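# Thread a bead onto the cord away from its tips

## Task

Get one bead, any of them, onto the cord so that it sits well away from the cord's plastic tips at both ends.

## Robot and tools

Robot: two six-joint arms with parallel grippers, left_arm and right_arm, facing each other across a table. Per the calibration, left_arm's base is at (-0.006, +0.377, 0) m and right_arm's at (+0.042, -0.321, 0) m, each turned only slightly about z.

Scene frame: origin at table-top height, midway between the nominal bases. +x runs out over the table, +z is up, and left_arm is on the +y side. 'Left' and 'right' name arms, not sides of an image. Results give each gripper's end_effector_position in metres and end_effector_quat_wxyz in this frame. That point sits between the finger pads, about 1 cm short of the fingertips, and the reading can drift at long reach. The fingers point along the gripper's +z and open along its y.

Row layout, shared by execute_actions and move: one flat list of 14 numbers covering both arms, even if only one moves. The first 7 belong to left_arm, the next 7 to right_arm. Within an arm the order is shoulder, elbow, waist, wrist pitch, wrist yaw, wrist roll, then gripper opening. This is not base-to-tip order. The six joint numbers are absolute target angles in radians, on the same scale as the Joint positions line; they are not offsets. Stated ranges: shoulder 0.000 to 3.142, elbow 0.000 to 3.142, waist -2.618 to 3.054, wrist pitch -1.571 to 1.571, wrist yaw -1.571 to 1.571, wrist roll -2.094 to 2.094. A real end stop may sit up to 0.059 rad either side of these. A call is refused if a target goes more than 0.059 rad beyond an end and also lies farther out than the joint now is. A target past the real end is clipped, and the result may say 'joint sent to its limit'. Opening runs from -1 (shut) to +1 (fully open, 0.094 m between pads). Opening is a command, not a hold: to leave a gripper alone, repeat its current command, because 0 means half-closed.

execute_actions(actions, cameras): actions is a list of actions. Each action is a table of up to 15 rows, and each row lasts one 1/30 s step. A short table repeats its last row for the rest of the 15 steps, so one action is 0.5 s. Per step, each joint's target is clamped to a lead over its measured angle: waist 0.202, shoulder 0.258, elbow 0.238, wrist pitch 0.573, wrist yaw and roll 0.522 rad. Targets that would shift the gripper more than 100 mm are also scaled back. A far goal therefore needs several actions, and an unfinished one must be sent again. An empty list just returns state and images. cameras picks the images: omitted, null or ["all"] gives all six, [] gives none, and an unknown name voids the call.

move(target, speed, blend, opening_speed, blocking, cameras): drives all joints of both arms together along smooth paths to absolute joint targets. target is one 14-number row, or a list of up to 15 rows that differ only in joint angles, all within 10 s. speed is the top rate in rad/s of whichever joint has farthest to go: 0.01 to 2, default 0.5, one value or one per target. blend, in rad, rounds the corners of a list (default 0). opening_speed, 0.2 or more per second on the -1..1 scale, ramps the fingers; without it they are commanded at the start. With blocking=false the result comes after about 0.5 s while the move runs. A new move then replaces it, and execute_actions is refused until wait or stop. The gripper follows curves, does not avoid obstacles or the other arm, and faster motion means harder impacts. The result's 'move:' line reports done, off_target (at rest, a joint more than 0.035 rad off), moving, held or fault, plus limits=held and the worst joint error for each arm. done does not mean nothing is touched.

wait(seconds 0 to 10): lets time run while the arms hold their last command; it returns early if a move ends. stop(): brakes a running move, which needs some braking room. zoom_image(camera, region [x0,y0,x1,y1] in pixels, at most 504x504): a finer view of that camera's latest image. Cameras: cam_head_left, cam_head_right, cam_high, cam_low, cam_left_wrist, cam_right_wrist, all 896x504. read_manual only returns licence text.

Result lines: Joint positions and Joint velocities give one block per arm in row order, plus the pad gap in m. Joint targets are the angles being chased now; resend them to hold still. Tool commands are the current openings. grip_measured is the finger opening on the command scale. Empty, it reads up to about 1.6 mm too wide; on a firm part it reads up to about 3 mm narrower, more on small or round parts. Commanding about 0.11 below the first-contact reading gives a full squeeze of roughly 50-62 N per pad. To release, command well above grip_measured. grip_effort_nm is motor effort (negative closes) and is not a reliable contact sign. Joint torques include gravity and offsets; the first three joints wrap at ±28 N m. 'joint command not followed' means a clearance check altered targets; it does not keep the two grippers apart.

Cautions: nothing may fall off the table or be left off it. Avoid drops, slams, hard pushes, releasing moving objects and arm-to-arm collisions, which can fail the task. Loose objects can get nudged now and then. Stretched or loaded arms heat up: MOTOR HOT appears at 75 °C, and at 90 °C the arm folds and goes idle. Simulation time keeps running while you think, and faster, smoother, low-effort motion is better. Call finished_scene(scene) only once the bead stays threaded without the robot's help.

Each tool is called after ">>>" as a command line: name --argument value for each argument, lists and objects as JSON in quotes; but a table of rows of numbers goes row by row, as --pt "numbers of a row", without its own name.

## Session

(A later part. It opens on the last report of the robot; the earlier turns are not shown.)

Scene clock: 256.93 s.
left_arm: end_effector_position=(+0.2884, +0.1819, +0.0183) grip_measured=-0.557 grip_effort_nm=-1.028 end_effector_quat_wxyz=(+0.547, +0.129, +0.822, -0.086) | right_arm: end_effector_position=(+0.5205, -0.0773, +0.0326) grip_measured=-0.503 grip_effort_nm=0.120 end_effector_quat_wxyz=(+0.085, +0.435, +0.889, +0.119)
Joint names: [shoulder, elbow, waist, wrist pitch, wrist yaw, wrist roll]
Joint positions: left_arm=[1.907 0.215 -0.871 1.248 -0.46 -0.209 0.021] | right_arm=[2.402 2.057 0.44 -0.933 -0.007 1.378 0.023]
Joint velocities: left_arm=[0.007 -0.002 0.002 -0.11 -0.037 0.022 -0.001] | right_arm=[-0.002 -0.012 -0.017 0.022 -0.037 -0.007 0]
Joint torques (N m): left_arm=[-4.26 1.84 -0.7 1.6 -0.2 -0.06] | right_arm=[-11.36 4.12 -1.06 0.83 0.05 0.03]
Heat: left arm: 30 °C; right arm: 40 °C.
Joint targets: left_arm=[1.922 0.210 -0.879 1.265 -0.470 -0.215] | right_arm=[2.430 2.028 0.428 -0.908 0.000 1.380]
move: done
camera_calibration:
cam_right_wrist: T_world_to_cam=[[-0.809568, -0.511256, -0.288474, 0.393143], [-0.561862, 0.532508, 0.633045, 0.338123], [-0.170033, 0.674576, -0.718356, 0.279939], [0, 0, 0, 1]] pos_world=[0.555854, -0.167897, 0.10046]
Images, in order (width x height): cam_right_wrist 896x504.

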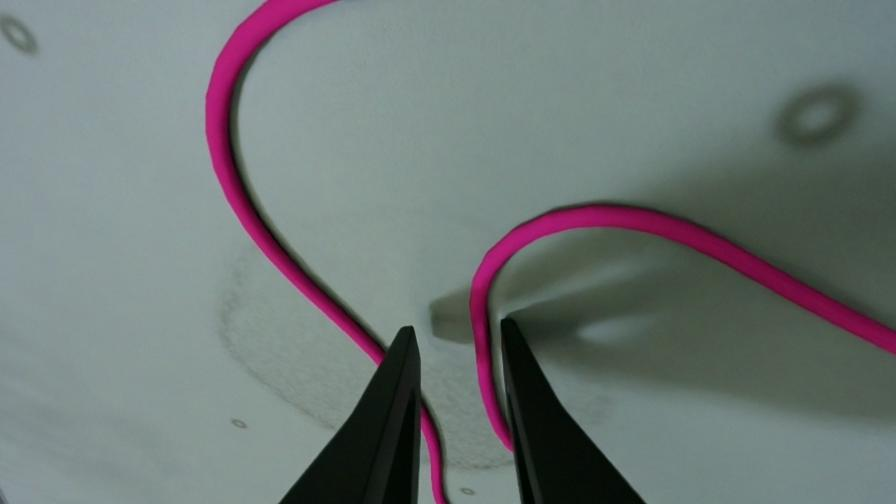

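>>> move --target '[1.922,0.210,-0.879,1.265,-0.47,-0.215,-0.68,2.45,2.018,0.428,-0.878,0,1.38,-0.5]' --speed 0.06 --cameras '["cam_right_wrist"]'

>>> zoom_image --camera "cam_right_wrist" --region '[360, 200, 560, 400]'

Scene clock: 264.03 s.
left_arm: end_effector_position=(+0.2884, +0.1819, +0.0183) grip_measured=-0.557 grip_effort_nm=-1.023 end_effector_quat_wxyz=(+0.547, +0.129, +0.822, -0.086) | right_arm: end_effector_position=(+0.5209, -0.0771, +0.0317) grip_measured=-0.503 grip_effort_nm=0.115 end_effector_quat_wxyz=(+0.086, +0.434, +0.889, +0.120)
Joint names: [shoulder, elbow, waist, wrist pitch, wrist yaw, wrist roll]
Joint positions: left_arm=[1.907 0.215 -0.871 1.248 -0.46 -0.209 0.021] | right_arm=[2.402 2.053 0.44 -0.926 -0.007 1.378 0.023]
Joint velocities: left_arm=[0.027 0.002 0.017 -0.037 0.022 -0.051 -0.001] | right_arm=[0.002 -0.012 0.002 -0.081 0.007 0.007 0]
Joint torques (N m): left_arm=[-4.27 1.84 -0.69 1.6 -0.19 -0.08] | right_arm=[-9.8 3.71 -1.03 1.07 0.05 0.03]
Heat: left arm: 31 °C; right arm: 38 °C.
Joint targets: left_arm=[1.922 0.210 -0.879 1.265 -0.470 -0.215] | right_arm=[2.450 2.018 0.428 -0.878 0.000 1.380]
move: off_target (right_arm); right_arm: the shoulder is farthest, 0.048 rad from its target
camera_calibration:
cam_right_wrist: T_world_to_cam=[[-0.808877, -0.510907, -0.291018, 0.393142], [-0.56337, 0.531747, 0.632344, 0.339554], [-0.168321, 0.67544, -0.717948, 0.278403], [0, 0, 0, 1]] pos_world=[0.556159, -0.167743, 0.0995754]
Images, in order (width x height): cam_right_wrist 896x504.

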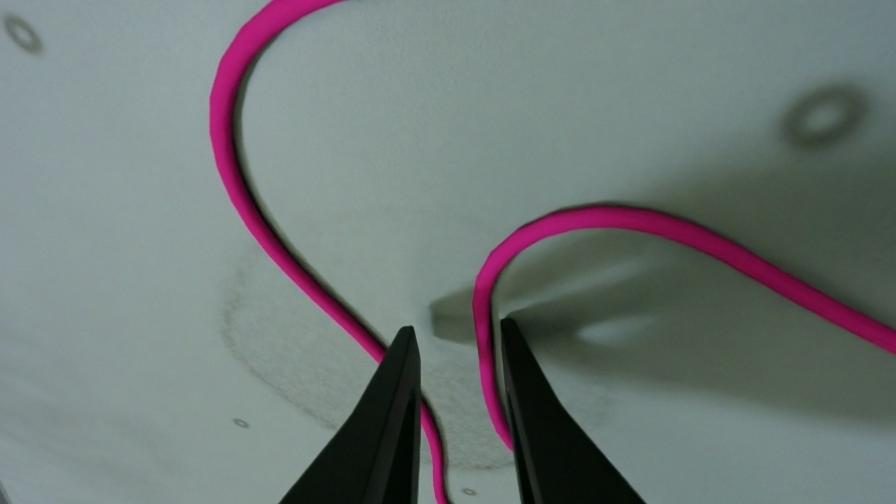

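Scaled by 2.520 from the camera's 896x504 image, which has a finer 1280x720 frame.

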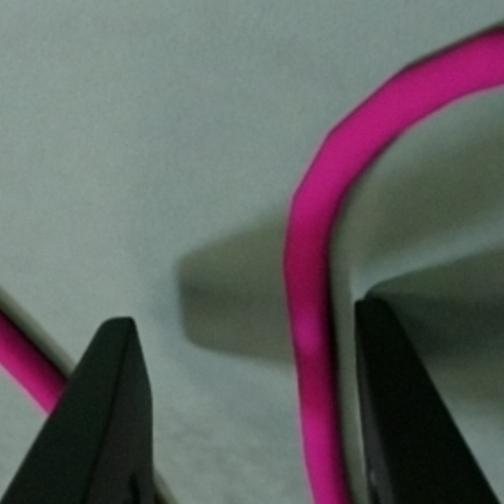

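>>> move --target '[1.922,0.210,-0.879,1.265,-0.47,-0.215,-0.68,2.43,2.028,0.428,-0.900,0,1.38,-1]' --opening_speed 0.3 --cameras '["cam_right_wrist"]'

>>> zoom_image --camera "cam_right_wrist" --region '[360, 200, 560, 400]'

Scene clock: 270.13 s.
left_arm: end_effector_position=(+0.2884, +0.1819, +0.0183) grip_measured=-0.557 grip_effort_nm=-1.038 end_effector_quat_wxyz=(+0.547, +0.129, +0.822, -0.086) | right_arm: end_effector_position=(+0.5244, -0.0772, +0.0313) grip_measured=-0.959 grip_effort_nm=-0.999 end_effector_quat_wxyz=(+0.090, +0.435, +0.887, +0.124)
Joint names: [shoulder, elbow, waist, wrist pitch, wrist yaw, wrist roll]
Joint positions: left_arm=[1.907 0.215 -0.871 1.248 -0.46 -0.209 0.021] | right_arm=[2.404 2.051 0.437 -0.911 -0.007 1.378 0.002]
Joint velocities: left_arm=[-0.002 0.017 -0.007 0.037 -0.007 0.051 -0.001] | right_arm=[-0.012 0.007 -0.002 -0.037 -0.022 0.037 -0.002]
Joint torques (N m): left_arm=[-4.27 1.84 -0.69 1.6 -0.2 -0.06] | right_arm=[-11.48 4.71 -0.79 0.68 0.05 0.02]
Heat: left arm: 31 °C; right arm: 35 °C.
Joint targets: left_arm=[1.922 0.210 -0.879 1.265 -0.470 -0.215] | right_arm=[2.430 2.028 0.428 -0.900 0.000 1.380]
move: done
camera_calibration:
cam_right_wrist: T_world_to_cam=[[-0.807296, -0.506866, -0.302259, 0.395591], [-0.568415, 0.530125, 0.629183, 0.344468], [-0.158676, 0.679746, -0.716078, 0.273944], [0, 0, 0, 1]] pos_world=[0.558628, -0.168312, 0.0990029]
Images, in order (width x height): cam_right_wrist 896x504.

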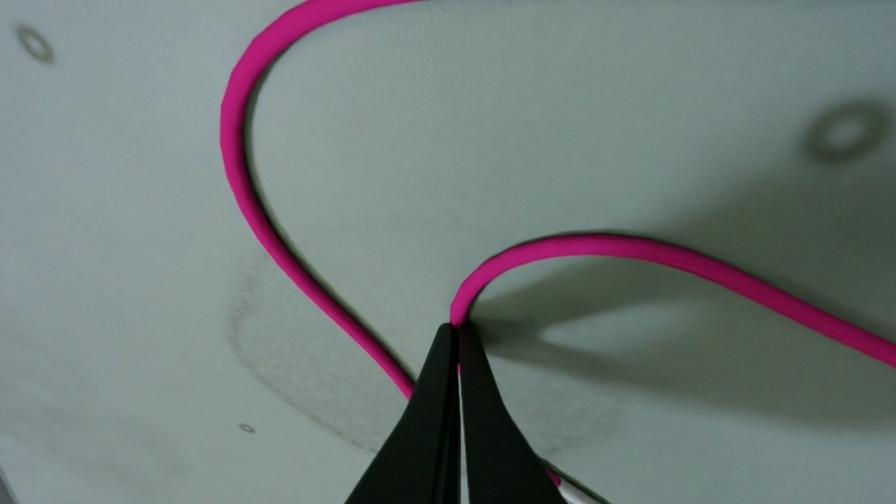

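Scaled by 2.520 from the camera's 896x504 image, which has a finer 1280x720 frame.

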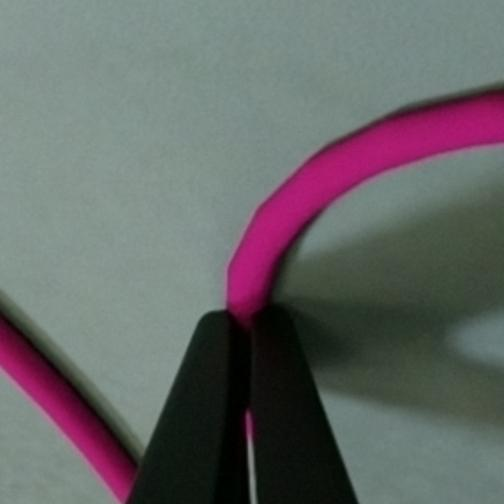

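>>> move --pt "1.922 0.210 -0.879 1.265 -0.47 -0.215 -0.68 2.17 1.999 0.437 -0.898 0 1.2 -1" --pt "1.922 0.210 -0.879 1.265 -0.47 -0.215 -0.68 1.593 1.264 0.45 -0.271 0 0.6 -1" --pt "1.922 0.210 -0.879 1.265 -0.47 -0.215 -0.68 1.772 0.765 0.570 1.055 -1.281 0 -1" --speed '[0.3,0.4,0.4]' --blend 0.1 --cameras '["cam_right_wrist","cam_head_right","cam_high","cam_low"]'

Scene clock: 294.63 s.
left_arm: end_effector_position=(+0.2884, +0.1819, +0.0183) grip_measured=-0.557 grip_effort_nm=-1.028 end_effector_quat_wxyz=(+0.547, +0.129, +0.822, -0.086) | right_arm: end_effector_position=(+0.2610, +0.0316, +0.2150) grip_measured=-0.964 grip_effort_nm=-1.057 end_effector_quat_wxyz=(-0.438, +0.572, -0.406, -0.562)
Joint names: [shoulder, elbow, waist, wrist pitch, wrist yaw, wrist roll]
Joint positions: left_arm=[1.907 0.215 -0.871 1.248 -0.46 -0.209 0.021] | right_arm=[1.759 0.781 0.563 1.033 -1.272 0.007 0.002]
Joint velocities: left_arm=[0.007 -0.007 0.012 0.051 -0.007 0.095 0] | right_arm=[0.007 0.012 0.007 -0.022 -0.022 0.022 0]
Joint torques (N m): left_arm=[-4.26 1.85 -0.69 1.6 -0.19 -0.08] | right_arm=[-6.34 4.33 0.66 1.46 -0.12 -0.06]
Heat: left arm: 31 °C; right arm: 33 °C.
Joint targets: left_arm=[1.922 0.210 -0.879 1.265 -0.470 -0.215] | right_arm=[1.772 0.765 0.570 1.055 -1.281 0.000]
move: done
camera_calibration:
cam_right_wrist: T_world_to_cam=[[0.956183, 0.287526, -0.0551631, -0.244919], [0.151786, -0.64797, -0.746389, 0.166478], [-0.25035, 0.705311, -0.66322, 0.301505], [0, 0, 0, 1]] pos_world=[0.2844, -0.0343617, 0.310711]
Images, in order (width x height): cam_head_right 896x504, cam_high 896x504, cam_low 896x504, cam_right_wrist 896x504.

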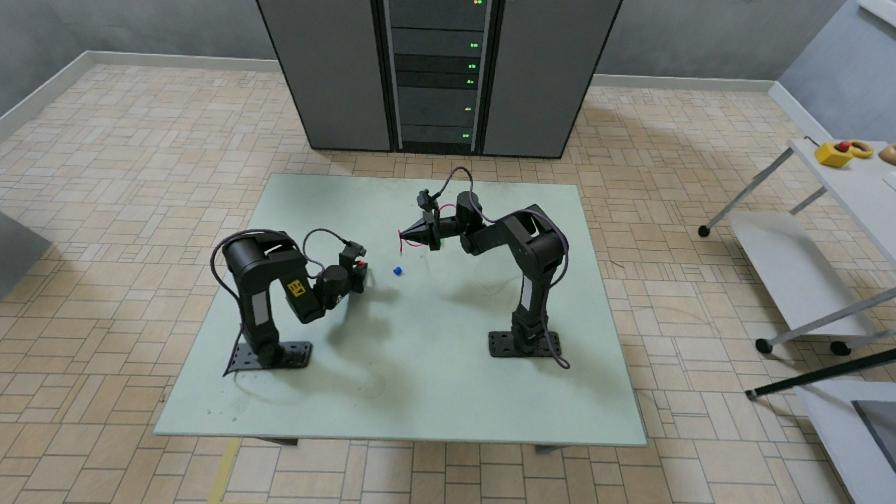

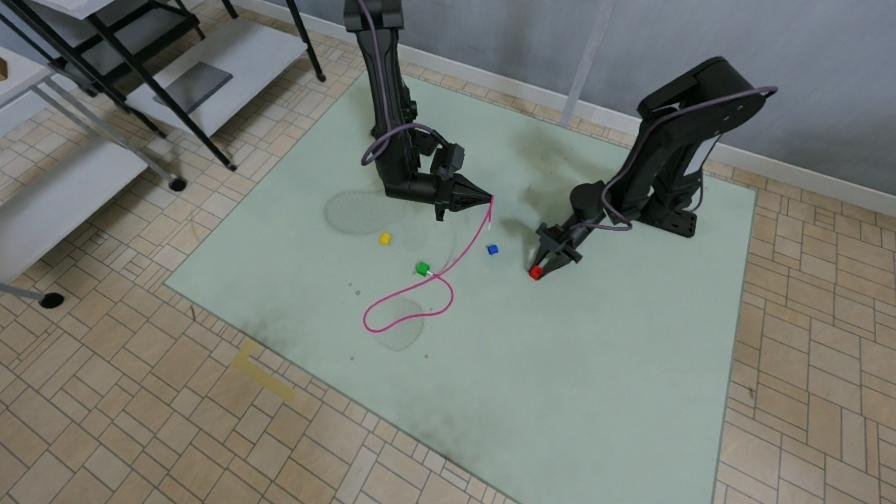

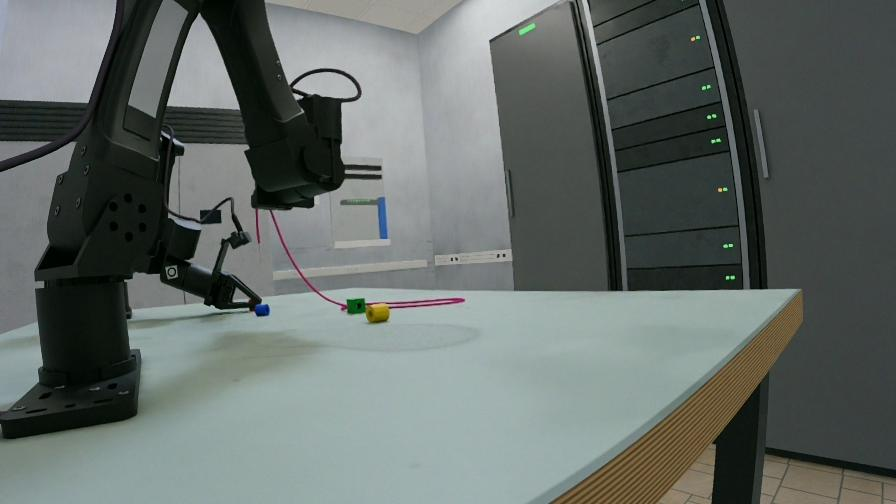

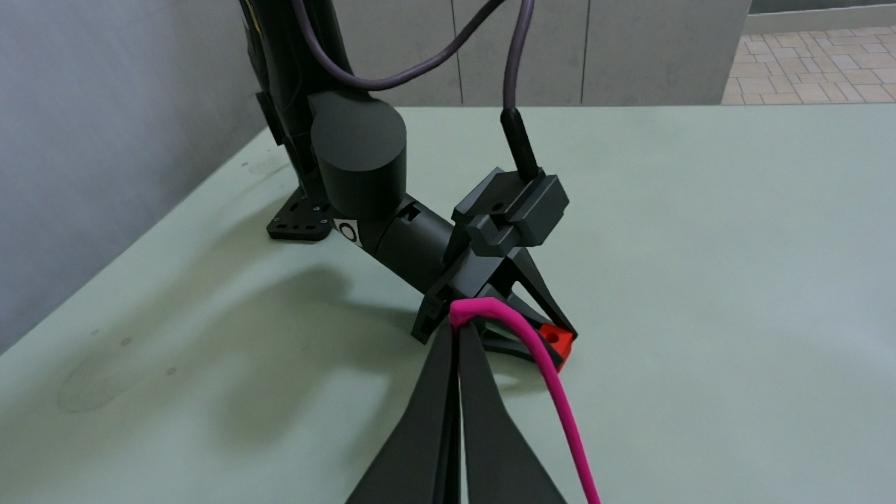

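>>> move --pt "1.487 0.250 -0.879 0.787 -0.47 -0.215 -0.68 1.772 0.765 0.570 1.055 -1.281 0 -1" --pt "1.063 0.269 -0.954 0.394 0 0 -0.68 1.772 0.765 0.570 1.055 -1.281 0 -1" --speed 0.4 --blend 0.05 --cameras '["cam_left_wrist","cam_right_wrist"]'

Scene clock: 307.73 s.
left_arm: end_effector_position=(+0.2019, +0.1244, +0.1008) grip_measured=-0.557 grip_effort_nm=-1.023 end_effector_quat_wxyz=(+0.481, +0.361, +0.766, -0.227) | right_arm: end_effector_position=(+0.2608, +0.0316, +0.2151) grip_measured=-0.964 grip_effort_nm=-1.053 end_effector_quat_wxyz=(-0.439, +0.573, -0.405, -0.562)
Joint names: [shoulder, elbow, waist, wrist pitch, wrist yaw, wrist roll]
Joint positions: left_arm=[1.082 0.24 -0.946 0.392 -0.007 -0.005 0.021] | right_arm=[1.759 0.781 0.563 1.034 -1.273 0.006 0.002]
Joint velocities: left_arm=[-0.002 -0.002 0.007 0.051 -0.007 -0.007 0] | right_arm=[-0.002 -0.002 0.017 -0.051 0.007 0.007 0]
Joint torques (N m): left_arm=[-3.52 8.06 -0.66 1.5 0.06 0.04] | right_arm=[-6.38 4.34 0.64 1.46 -0.11 -0.07]
Heat: left arm: 31 °C; right arm: 31 °C.
Joint targets: left_arm=[1.063 0.269 -0.954 0.394 0.000 0.000] | right_arm=[1.772 0.765 0.570 1.055 -1.281 0.000]
move: done
camera_calibration:
cam_left_wrist: T_world_to_cam=[[-0.801645, -0.586804, -0.114134, 0.250738], [-0.515986, 0.775613, -0.363569, 0.0702686], [0.301868, -0.232562, -0.924549, 0.174254], [0, 0, 0, 1]] pos_world=[0.184659, 0.133158, 0.215271]
cam_right_wrist: T_world_to_cam=[[0.955841, 0.289013, -0.0532839, -0.244995], [0.154055, -0.647152, -0.746633, 0.165994], [-0.25027, 0.705454, -0.663098, 0.301528], [0, 0, 0, 1]] pos_world=[0.284068, -0.0344839, 0.310825]
Images, in order (width x height): cam_left_wrist 896x504, cam_right_wrist 896x504.

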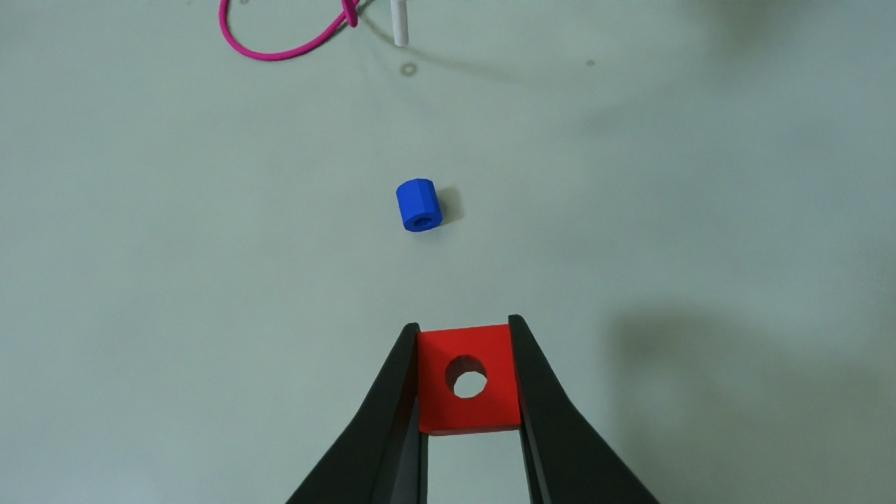

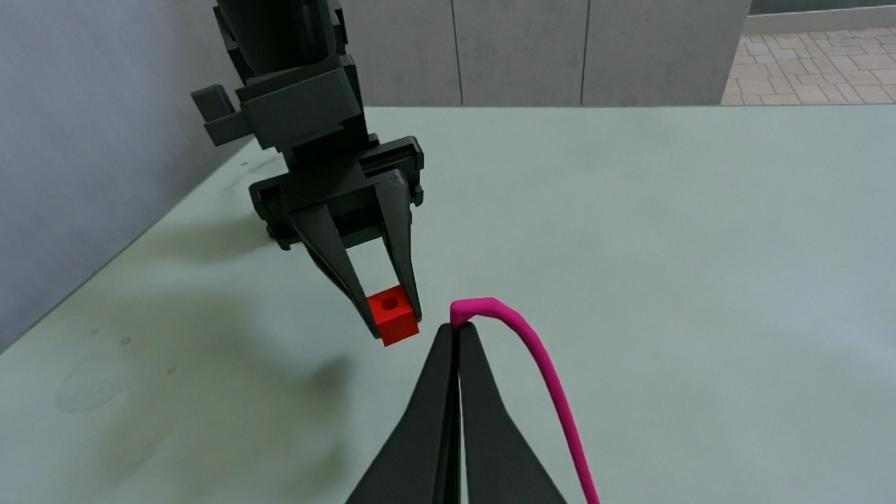

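>>> move --target '[0.940,0.429,-0.954,0.150,0,0,-0.68,1.772,0.765,0.570,1.055,-1.281,0,-1]' --speed 0.3 --cameras '["cam_left_wrist"]'

Scene clock: 322.17 s.
left_arm: end_effector_position=(+0.2067, +0.1182, +0.1562) grip_measured=-0.557 grip_effort_nm=-1.038 end_effector_quat_wxyz=(+0.495, +0.357, +0.757, -0.234) | right_arm: end_effector_position=(+0.2608, +0.0316, +0.2151) grip_measured=-0.964 grip_effort_nm=-1.053 end_effector_quat_wxyz=(-0.439, +0.573, -0.405, -0.562)
Joint names: [shoulder, elbow, waist, wrist pitch, wrist yaw, wrist roll]
Joint positions: left_arm=[0.959 0.4 -0.946 0.148 -0.007 -0.004 0.021] | right_arm=[1.759 0.781 0.563 1.034 -1.273 0.006 0.002]
Joint velocities: left_arm=[-0.002 0.002 -0.012 -0.007 0.037 -0.051 0] | right_arm=[-0.022 -0.002 0.002 0.066 -0.037 -0.007 0]
Joint torques (N m): left_arm=[-3.14 8.73 -0.66 1.53 0.04 0.03] | right_arm=[-6.41 4.34 0.64 1.47 -0.1 -0.05]
Heat: left arm: 31 °C; right arm: 31 °C.
Joint targets: left_arm=[0.940 0.429 -0.954 0.150 0.000 0.000] | right_arm=[1.772 0.765 0.570 1.055 -1.281 0.000]
move: done
camera_calibration:
cam_left_wrist: T_world_to_cam=[[-0.799381, -0.589449, -0.116362, 0.257518], [-0.505743, 0.764695, -0.399331, 0.102516], [0.324367, -0.260368, -0.909393, 0.218906], [0, 0, 0, 1]] pos_world=[0.186696, 0.130396, 0.269975]
Images, in order (width x height): cam_left_wrist 896x504.

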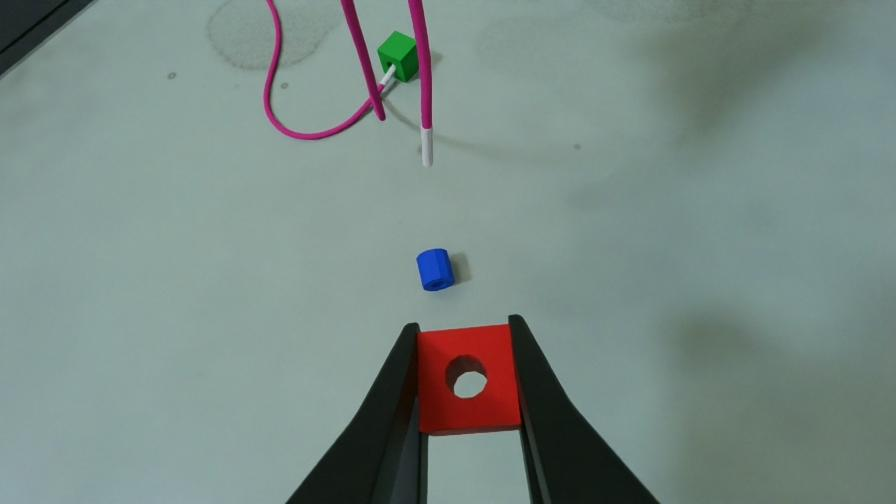

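>>> move --pt "1.606 0.11 -0.9 1.229 0 0.135 -0.68 1.772 0.765 0.570 1.055 -1.281 0 -1" --pt "1.72 0.35 -0.897 1.10 0 0.135 -0.68 1.772 0.765 0.570 1.055 -1.281 0 -1" --speed '[0.35,0.2]' --cameras '["cam_left_wrist"]'

Scene clock: 361.77 s.
left_arm: end_effector_position=(+0.2600, +0.0776, +0.0837) grip_measured=-0.557 grip_effort_nm=-1.023 end_effector_quat_wxyz=(+0.565, +0.374, +0.705, -0.210) | right_arm: end_effector_position=(+0.2608, +0.0316, +0.2151) grip_measured=-0.964 grip_effort_nm=-1.057 end_effector_quat_wxyz=(-0.439, +0.573, -0.405, -0.562)
Joint names: [shoulder, elbow, waist, wrist pitch, wrist yaw, wrist roll]
Joint positions: left_arm=[1.705 0.331 -0.906 1.098 -0.006 0.132 0.021] | right_arm=[1.759 0.781 0.563 1.034 -1.273 0.006 0.002]
Joint velocities: left_arm=[-0.007 0.002 0.022 -0.022 0.022 -0.022 0] | right_arm=[-0.022 -0.007 0.017 -0.022 0.022 -0.066 0.001]
Joint torques (N m): left_arm=[-4.3 5.37 0.7 1.58 0.03 0.02] | right_arm=[-6.46 4.31 0.64 1.48 -0.09 -0.05]
Heat: left arm: 31 °C; right arm: 30 °C.
Joint targets: left_arm=[1.720 0.350 -0.897 1.100 0.000 0.135] | right_arm=[1.772 0.765 0.570 1.055 -1.281 0.000]
move: done
camera_calibration:
cam_left_wrist: T_world_to_cam=[[-0.769555, -0.587843, -0.249451, 0.271052], [-0.41785, 0.758939, -0.499412, 0.117473], [0.482894, -0.280092, -0.829676, 0.0787857], [0, 0, 0, 1]] pos_world=[0.21963, 0.0922485, 0.191648]
Images, in order (width x height): cam_left_wrist 896x504.

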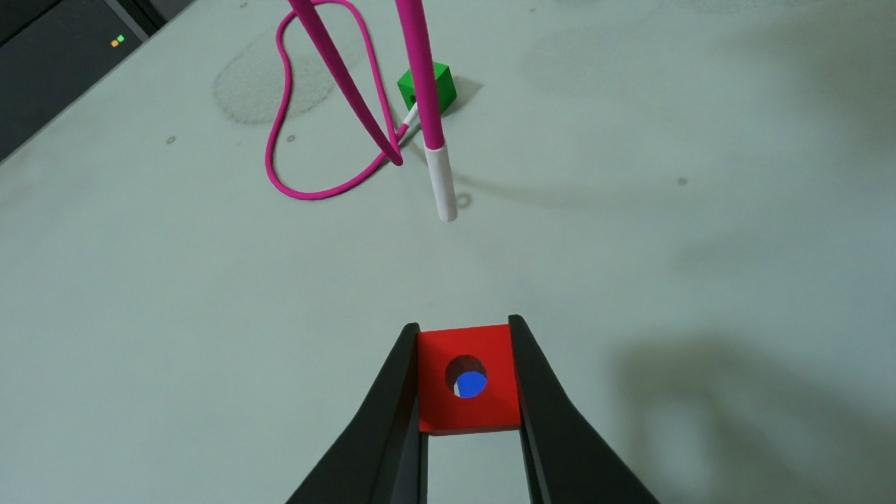

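>>> execute_actions --actions '[]' --cameras '["cam_left_wrist","cam_low","cam_high"]'

>>> zoom_image --camera "cam_left_wrist" --region '[340, 60, 600, 460]'

Scene clock: 401.53 s.
left_arm: end_effector_position=(+0.2600, +0.0777, +0.0835) grip_measured=-0.557 grip_effort_nm=-1.023 end_effector_quat_wxyz=(+0.565, +0.374, +0.705, -0.209) | right_arm: end_effector_position=(+0.2608, +0.0316, +0.2151) grip_measured=-0.964 grip_effort_nm=-1.062 end_effector_quat_wxyz=(-0.439, +0.573, -0.405, -0.562)
Joint names: [shoulder, elbow, waist, wrist pitch, wrist yaw, wrist roll]
Joint positions: left_arm=[1.705 0.331 -0.906 1.097 -0.006 0.132 0.021] | right_arm=[1.759 0.781 0.563 1.034 -1.273 0.006 0.002]
Joint velocities: left_arm=[0.017 -0.007 -0.007 0.022 0.022 -0.081 0] | right_arm=[0.012 0.002 -0.027 0.007 -0.022 -0.037 0]
Joint torques (N m): left_arm=[-4.29 5.38 0.72 1.58 0.05 0.02] | right_arm=[-6.48 4.29 0.61 1.46 -0.09 -0.04]
Heat: left arm: 30 °C; right arm: 30 °C.
Joint targets: left_arm=[1.720 0.350 -0.897 1.100 0.000 0.135] | right_arm=[1.772 0.765 0.570 1.055 -1.281 0.000]
Tool commands: left_gripper/opening=-0.68 right_gripper/opening=-1.0
camera_calibration:
cam_left_wrist: T_world_to_cam=[[-0.769737, -0.587487, -0.249728, 0.271021], [-0.418012, 0.759534, -0.498373, 0.117179], [0.482465, -0.279226, -0.830217, 0.0786895], [0, 0, 0, 1]] pos_world=[0.219632, 0.0921922, 0.19141]
Images, in order (width x height): cam_high 896x504, cam_low 896x504, cam_left_wrist 896x504.

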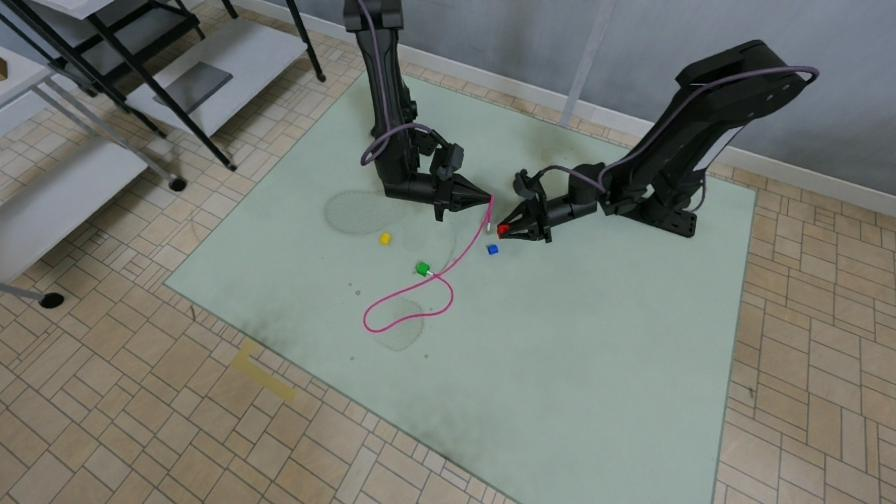

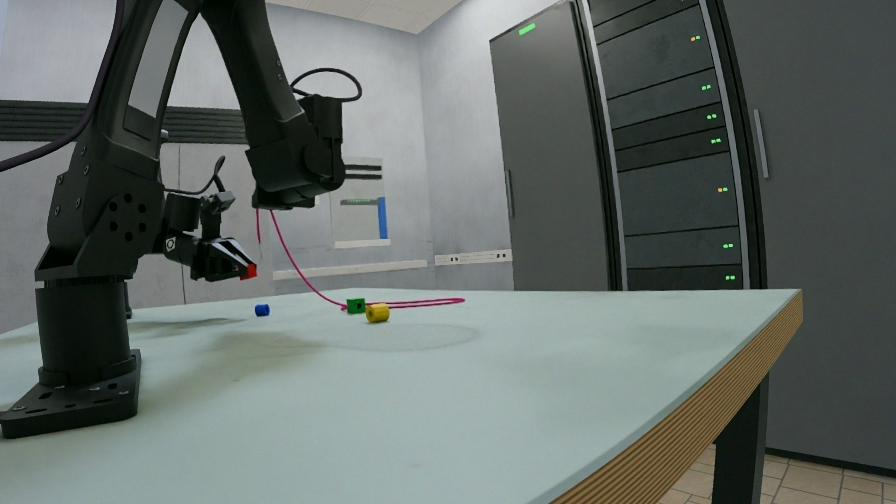

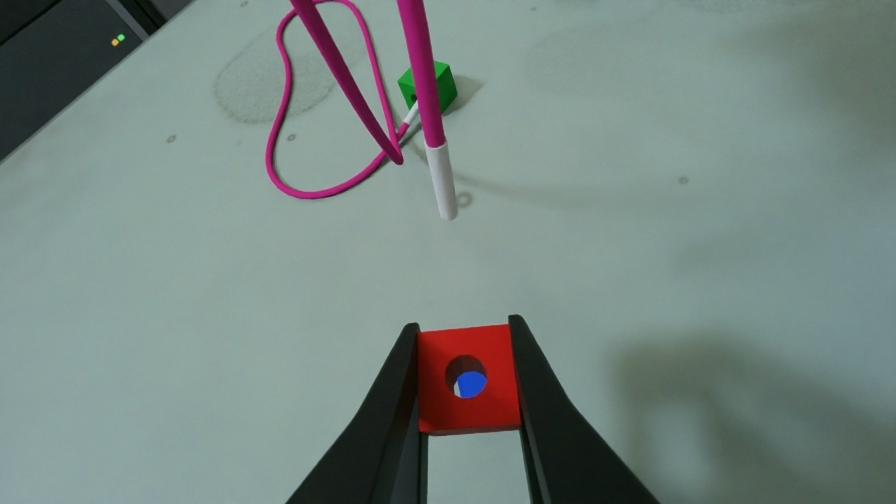

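Scaled by 1.260 from the camera's 896x504 image, which has a finer 1280x720 frame.

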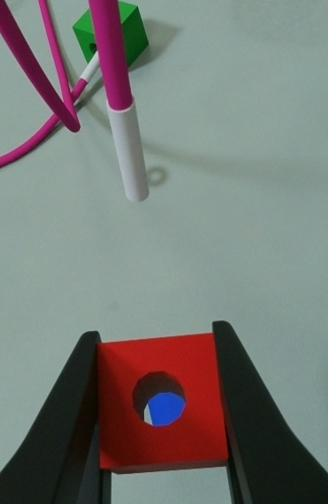

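>>> move --target '[1.775,0.505,-0.897,1.016,0,0.135,-0.68,1.772,0.765,0.570,1.055,-1.281,0,-1]' --speed 0.12 --cameras '["cam_left_wrist","cam_low","cam_high"]'

>>> zoom_image --camera "cam_left_wrist" --region '[340, 60, 600, 460]'

Scene clock: 418.83 s.
left_arm: end_effector_position=(+0.2843, +0.0500, +0.0963) grip_measured=-0.557 grip_effort_nm=-1.028 end_effector_quat_wxyz=(+0.571, +0.372, +0.701, -0.211) | right_arm: end_effector_position=(+0.2608, +0.0316, +0.2151) grip_measured=-0.964 grip_effort_nm=-1.053 end_effector_quat_wxyz=(-0.439, +0.573, -0.405, -0.562)
Joint names: [shoulder, elbow, waist, wrist pitch, wrist yaw, wrist roll]
Joint positions: left_arm=[1.759 0.482 -0.906 1.014 -0.006 0.132 0.021] | right_arm=[1.759 0.781 0.563 1.034 -1.273 0.006 0.002]
Joint velocities: left_arm=[0.012 -0.027 -0.007 0.007 0.022 -0.022 -0.001] | right_arm=[-0.022 -0.002 -0.007 0.022 -0.081 0.007 -0.001]
Joint torques (N m): left_arm=[-5.19 6.06 0.72 1.59 0.04 0.01] | right_arm=[-6.42 4.36 0.64 1.45 -0.1 -0.04]
Heat: left arm: 30 °C; right arm: 30 °C.
Joint targets: left_arm=[1.775 0.505 -0.897 1.016 0.000 0.135] | right_arm=[1.772 0.765 0.570 1.055 -1.281 0.000]
move: done
camera_calibration:
cam_left_wrist: T_world_to_cam=[[-0.767278, -0.590283, -0.2507, 0.276231], [-0.413053, 0.753896, -0.510909, 0.154849], [0.490583, -0.288457, -0.822266, 0.0672339], [0, 0, 0, 1]] pos_world=[0.242923, 0.0657082, 0.203649]
Images, in order (width x height): cam_high 896x504, cam_low 896x504, cam_left_wrist 896x504.

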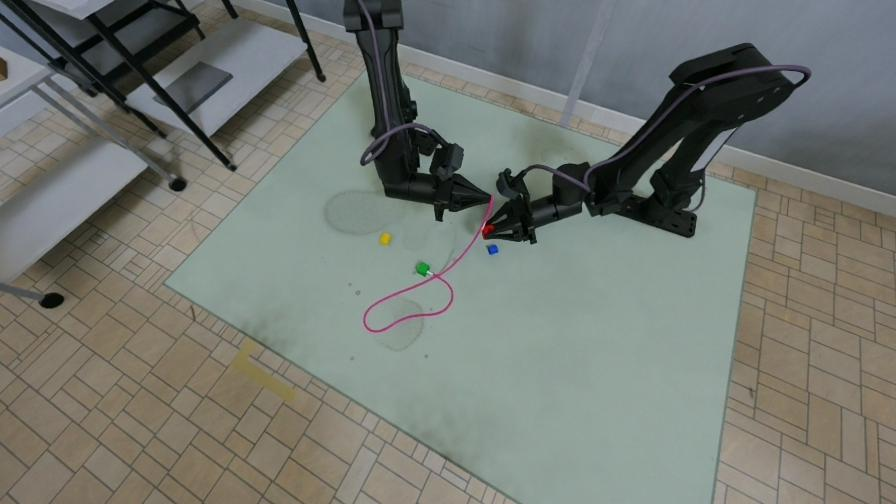

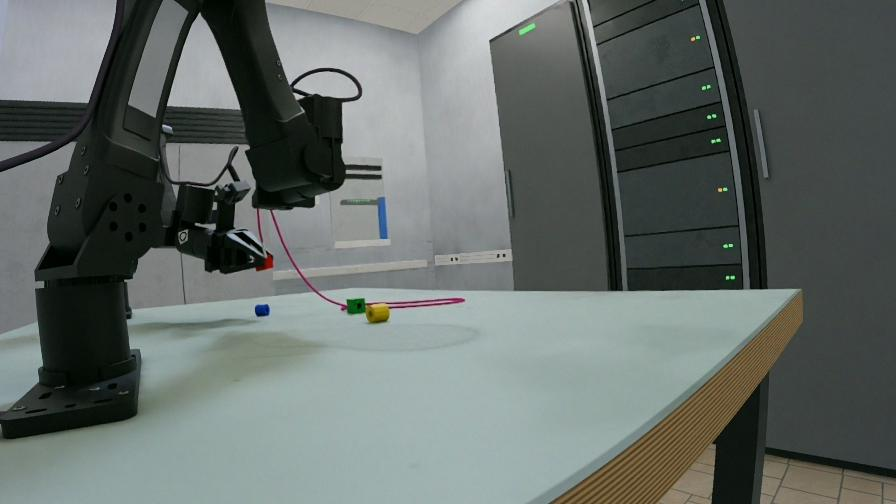

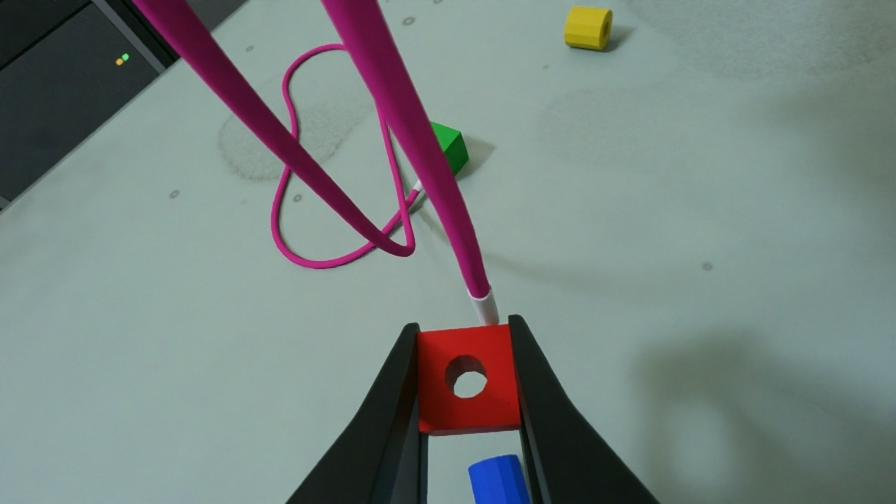

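Scaled by 1.260 from the camera's 896x504 image, which has a finer 1280x720 frame.

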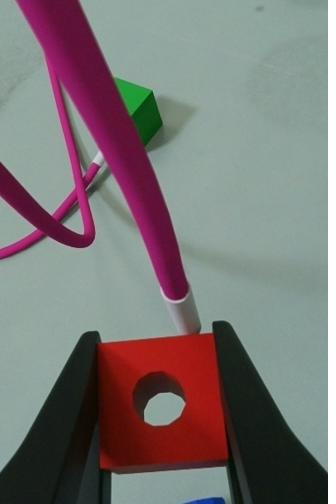

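>>> move --target '[1.72,0.38,-0.897,1.09,0,0.135,-0.68,1.772,0.765,0.570,1.055,-1.281,0,-1]' --speed 0.12 --cameras '["cam_left_wrist"]'

>>> zoom_image --camera "cam_left_wrist" --region '[340, 60, 600, 460]'

Scene clock: 426.90 s.
left_arm: end_effector_position=(+0.2677, +0.0689, +0.0742) grip_measured=-0.557 grip_effort_nm=-1.033 end_effector_quat_wxyz=(+0.554, +0.379, +0.712, -0.205) | right_arm: end_effector_position=(+0.2608, +0.0316, +0.2152) grip_measured=-0.964 grip_effort_nm=-1.053 end_effector_quat_wxyz=(-0.439, +0.573, -0.405, -0.562)
Joint names: [shoulder, elbow, waist, wrist pitch, wrist yaw, wrist roll]
Joint positions: left_arm=[1.759 0.384 -0.906 1.069 -0.006 0.132 0.021] | right_arm=[1.759 0.781 0.563 1.035 -1.273 0.006 0.002]
Joint velocities: left_arm=[0.007 0.002 -0.007 0.037 -0.007 0.007 0.001] | right_arm=[-0.007 -0.007 0.017 -0.066 0.022 -0.022 0]
Joint torques (N m): left_arm=[-9.48 3.58 0.72 1.75 0.04 0.02] | right_arm=[-6.42 4.33 0.65 1.45 -0.11 -0.05]
Heat: left arm: 31 °C; right arm: 30 °C.
Joint targets: left_arm=[1.720 0.380 -0.897 1.090 0.000 0.135] | right_arm=[1.772 0.765 0.570 1.055 -1.281 0.000]
move: off_target (left_arm); left_arm: the shoulder is farthest, 0.039 rad from its target
camera_calibration:
cam_left_wrist: T_world_to_cam=[[-0.774499, -0.582073, -0.247676, 0.270247], [-0.427317, 0.770115, -0.473628, 0.122441], [0.466425, -0.260988, -0.845182, 0.0689351], [0, 0, 0, 1]] pos_world=[0.229474, 0.0810011, 0.183188]
Images, in order (width x height): cam_left_wrist 896x504.

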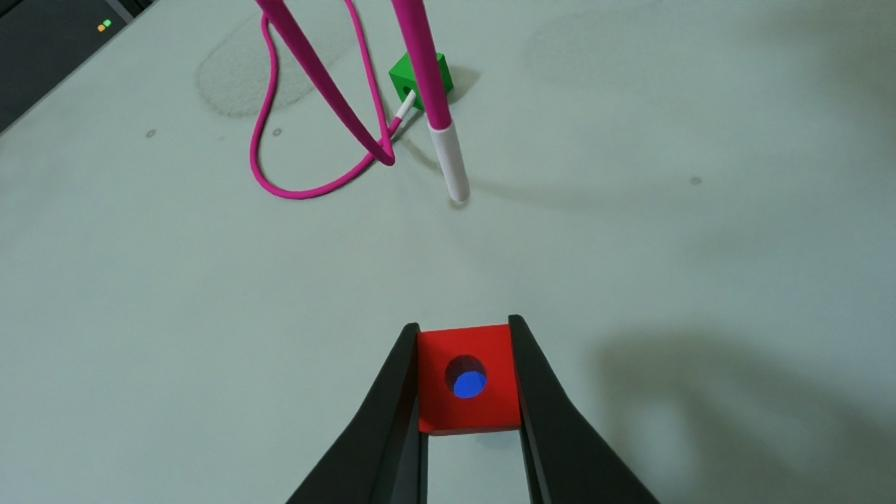

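Scaled by 1.260 from the camera's 896x504 image, which has a finer 1280x720 frame.

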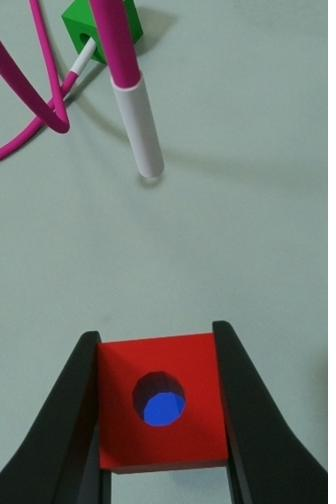

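>>> move --target '[1.835,0.488,-0.897,1.075,0,0.135,-0.68,1.772,0.765,0.570,1.055,-1.281,0,-1]' --speed 0.12 --cameras '["cam_left_wrist"]'

>>> zoom_image --camera "cam_left_wrist" --region '[340, 60, 600, 460]'

>>> zoom_image --camera "cam_left_wrist" --region '[360, 0, 560, 200]'

Scene clock: 443.80 s.
left_arm: end_effector_position=(+0.2825, +0.0521, +0.0790) grip_measured=-0.557 grip_effort_nm=-1.028 end_effector_quat_wxyz=(+0.563, +0.375, +0.706, -0.209) | right_arm: end_effector_position=(+0.2608, +0.0316, +0.2152) grip_measured=-0.964 grip_effort_nm=-1.053 end_effector_quat_wxyz=(-0.439, +0.573, -0.405, -0.562)
Joint names: [shoulder, elbow, waist, wrist pitch, wrist yaw, wrist roll]
Joint positions: left_arm=[1.819 0.466 -0.906 1.07 -0.006 0.132 0.021] | right_arm=[1.759 0.781 0.563 1.035 -1.273 0.006 0.002]
Joint velocities: left_arm=[-0.017 -0.002 -0.022 0.037 -0.037 0.022 -0.001] | right_arm=[0.017 0.012 -0.002 0.022 0.037 -0.022 0]
Joint torques (N m): left_arm=[-5.39 5.64 0.7 1.59 0.04 0.01] | right_arm=[-6.39 4.41 0.64 1.46 -0.11 -0.05]
Heat: left arm: 31 °C; right arm: 30 °C.
Joint targets: left_arm=[1.835 0.488 -0.897 1.075 0.000 0.135] | right_arm=[1.772 0.765 0.570 1.055 -1.281 0.000]
move: done
camera_calibration:
cam_left_wrist: T_world_to_cam=[[-0.770554, -0.586558, -0.249392, 0.272352], [-0.419637, 0.761382, -0.494169, 0.143873], [0.479741, -0.27613, -0.832827, 0.057752], [0, 0, 0, 1]] pos_world=[0.24253, 0.066155, 0.187117]
Images, in order (width x height): cam_left_wrist 896x504.

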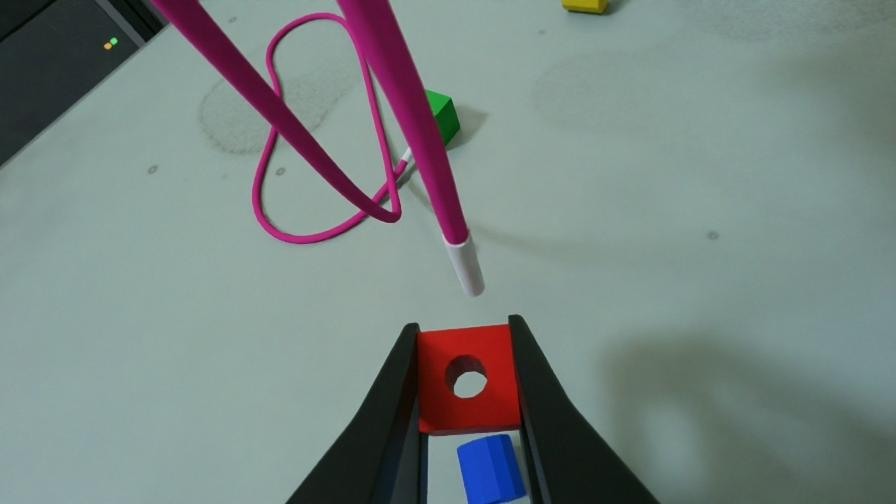

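Scaled by 1.260 from the camera's 896x504 image, which has a finer 1280x720 frame.

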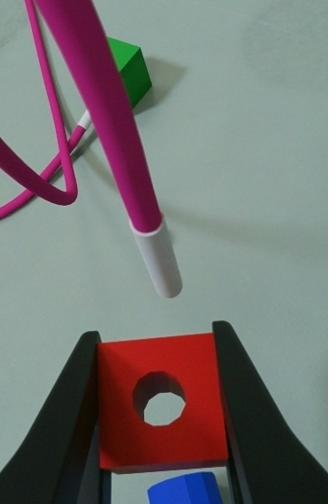

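Scaled by 2.520 from the camera's 896x504 image, which has a finer 1280x720 frame.

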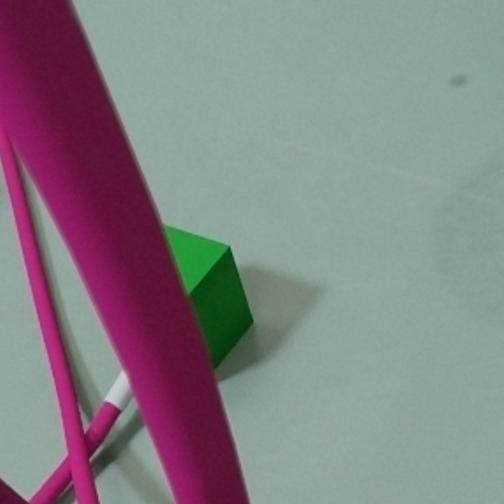

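>>> move --target '[1.86,0.557,-0.927,1.034,0,0.135,-0.68,1.772,0.765,0.570,1.055,-1.281,0,-1]' --speed 0.1 --cameras '["cam_left_wrist"]'

>>> zoom_image --camera "cam_left_wrist" --region '[340, 60, 600, 460]'

Scene clock: 495.87 s.
left_arm: end_effector_position=(+0.2896, +0.0386, +0.0842) grip_measured=-0.557 grip_effort_nm=-1.028 end_effector_quat_wxyz=(+0.566, +0.377, +0.702, -0.212) | right_arm: end_effector_position=(+0.2608, +0.0316, +0.2153) grip_measured=-0.964 grip_effort_nm=-1.057 end_effector_quat_wxyz=(-0.439, +0.573, -0.404, -0.562)
Joint names: [shoulder, elbow, waist, wrist pitch, wrist yaw, wrist roll]
Joint positions: left_arm=[1.841 0.526 -0.914 1.042 -0.006 0.132 0.021] | right_arm=[1.759 0.781 0.563 1.036 -1.273 0.006 0.002]
Joint velocities: left_arm=[-0.007 0.002 -0.007 0.081 0.037 -0.022 0.001] | right_arm=[-0.017 0.007 0.007 0.037 0.022 -0.051 0]
Joint torques (N m): left_arm=[-5.5 6.57 -1.05 1.48 0.04 0.02] | right_arm=[-6.35 4.31 0.68 1.47 -0.09 -0.03]
Heat: left arm: 31 °C; right arm: 30 °C.
Joint targets: left_arm=[1.860 0.557 -0.927 1.034 0.000 0.135] | right_arm=[1.772 0.765 0.570 1.055 -1.281 0.000]
move: done
camera_calibration:
cam_left_wrist: T_world_to_cam=[[-0.773679, -0.582307, -0.249678, 0.271948], [-0.410632, 0.760962, -0.502313, 0.157748], [0.482496, -0.286103, -0.827854, 0.0541857], [0, 0, 0, 1]] pos_world=[0.249032, 0.0538196, 0.191996]
Images, in order (width x height): cam_left_wrist 896x504.

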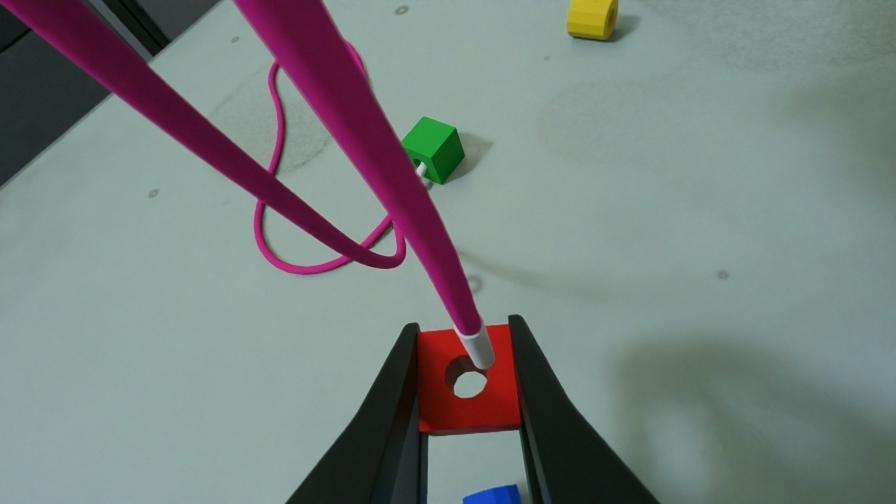

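Scaled by 1.260 from the camera's 896x504 image, which has a finer 1280x720 frame.

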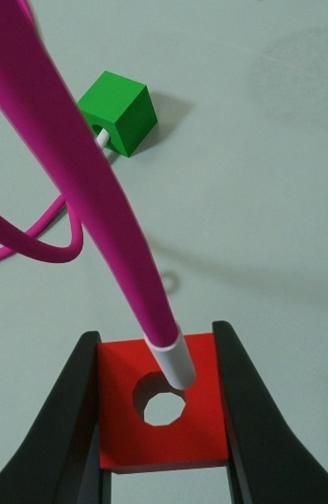

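>>> move --target '[1.88,0.558,-0.937,1.055,0,0.135,-0.68,1.772,0.765,0.570,1.055,-1.281,0,-1]' --speed 0.06 --cameras '["cam_left_wrist"]'

>>> zoom_image --camera "cam_left_wrist" --region '[400, 260, 540, 460]'

Scene clock: 511.90 s.
left_arm: end_effector_position=(+0.2868, +0.0345, +0.0820) grip_measured=-0.557 grip_effort_nm=-1.028 end_effector_quat_wxyz=(+0.566, +0.378, +0.700, -0.217) | right_arm: end_effector_position=(+0.2608, +0.0316, +0.2153) grip_measured=-0.964 grip_effort_nm=-1.057 end_effector_quat_wxyz=(-0.439, +0.573, -0.404, -0.562)
Joint names: [shoulder, elbow, waist, wrist pitch, wrist yaw, wrist roll]
Joint positions: left_arm=[1.859 0.528 -0.925 1.063 -0.008 0.127 0.021] | right_arm=[1.759 0.781 0.563 1.036 -1.273 0.006 0.002]
Joint velocities: left_arm=[-0.002 0.002 0.007 -0.022 -0.051 0.007 0] | right_arm=[0.007 0.002 -0.007 -0.066 -0.022 -0.022 0]
Joint torques (N m): left_arm=[-5.46 6.41 -0.98 1.49 0.05 0.06] | right_arm=[-6.39 4.37 0.62 1.46 -0.1 -0.06]
Heat: left arm: 32 °C; right arm: 30 °C.
Joint targets: left_arm=[1.880 0.558 -0.937 1.055 0.000 0.135] | right_arm=[1.772 0.765 0.570 1.055 -1.281 0.000]
move: done
camera_calibration:
cam_left_wrist: T_world_to_cam=[[-0.778532, -0.577188, -0.24646, 0.267882], [-0.404067, 0.761454, -0.506871, 0.157107], [0.480228, -0.295029, -0.826038, 0.0533441], [0, 0, 0, 1]] pos_world=[0.246419, 0.0507267, 0.189719]
Images, in order (width x height): cam_left_wrist 896x504.

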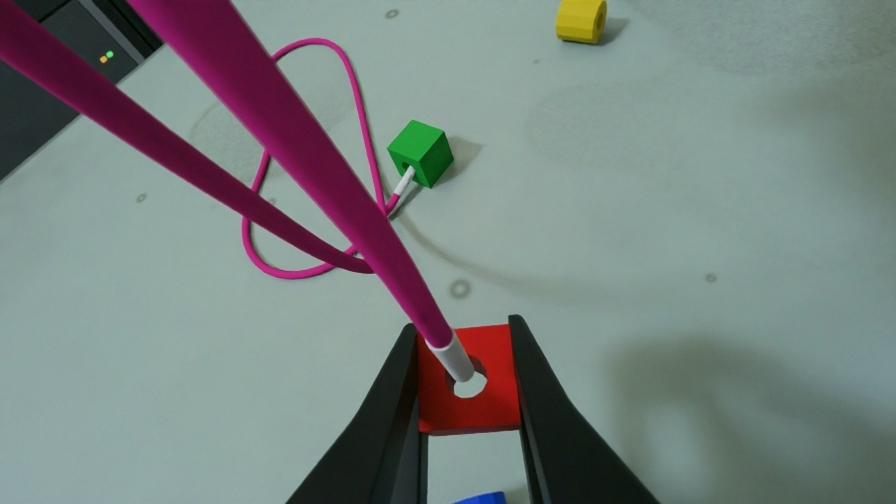

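Scaled by 2.520 from the camera's 896x504 image, which has a finer 1280x720 frame.

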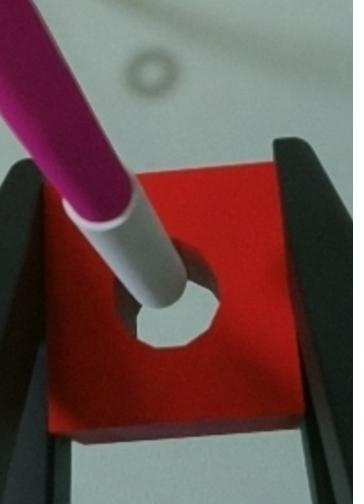

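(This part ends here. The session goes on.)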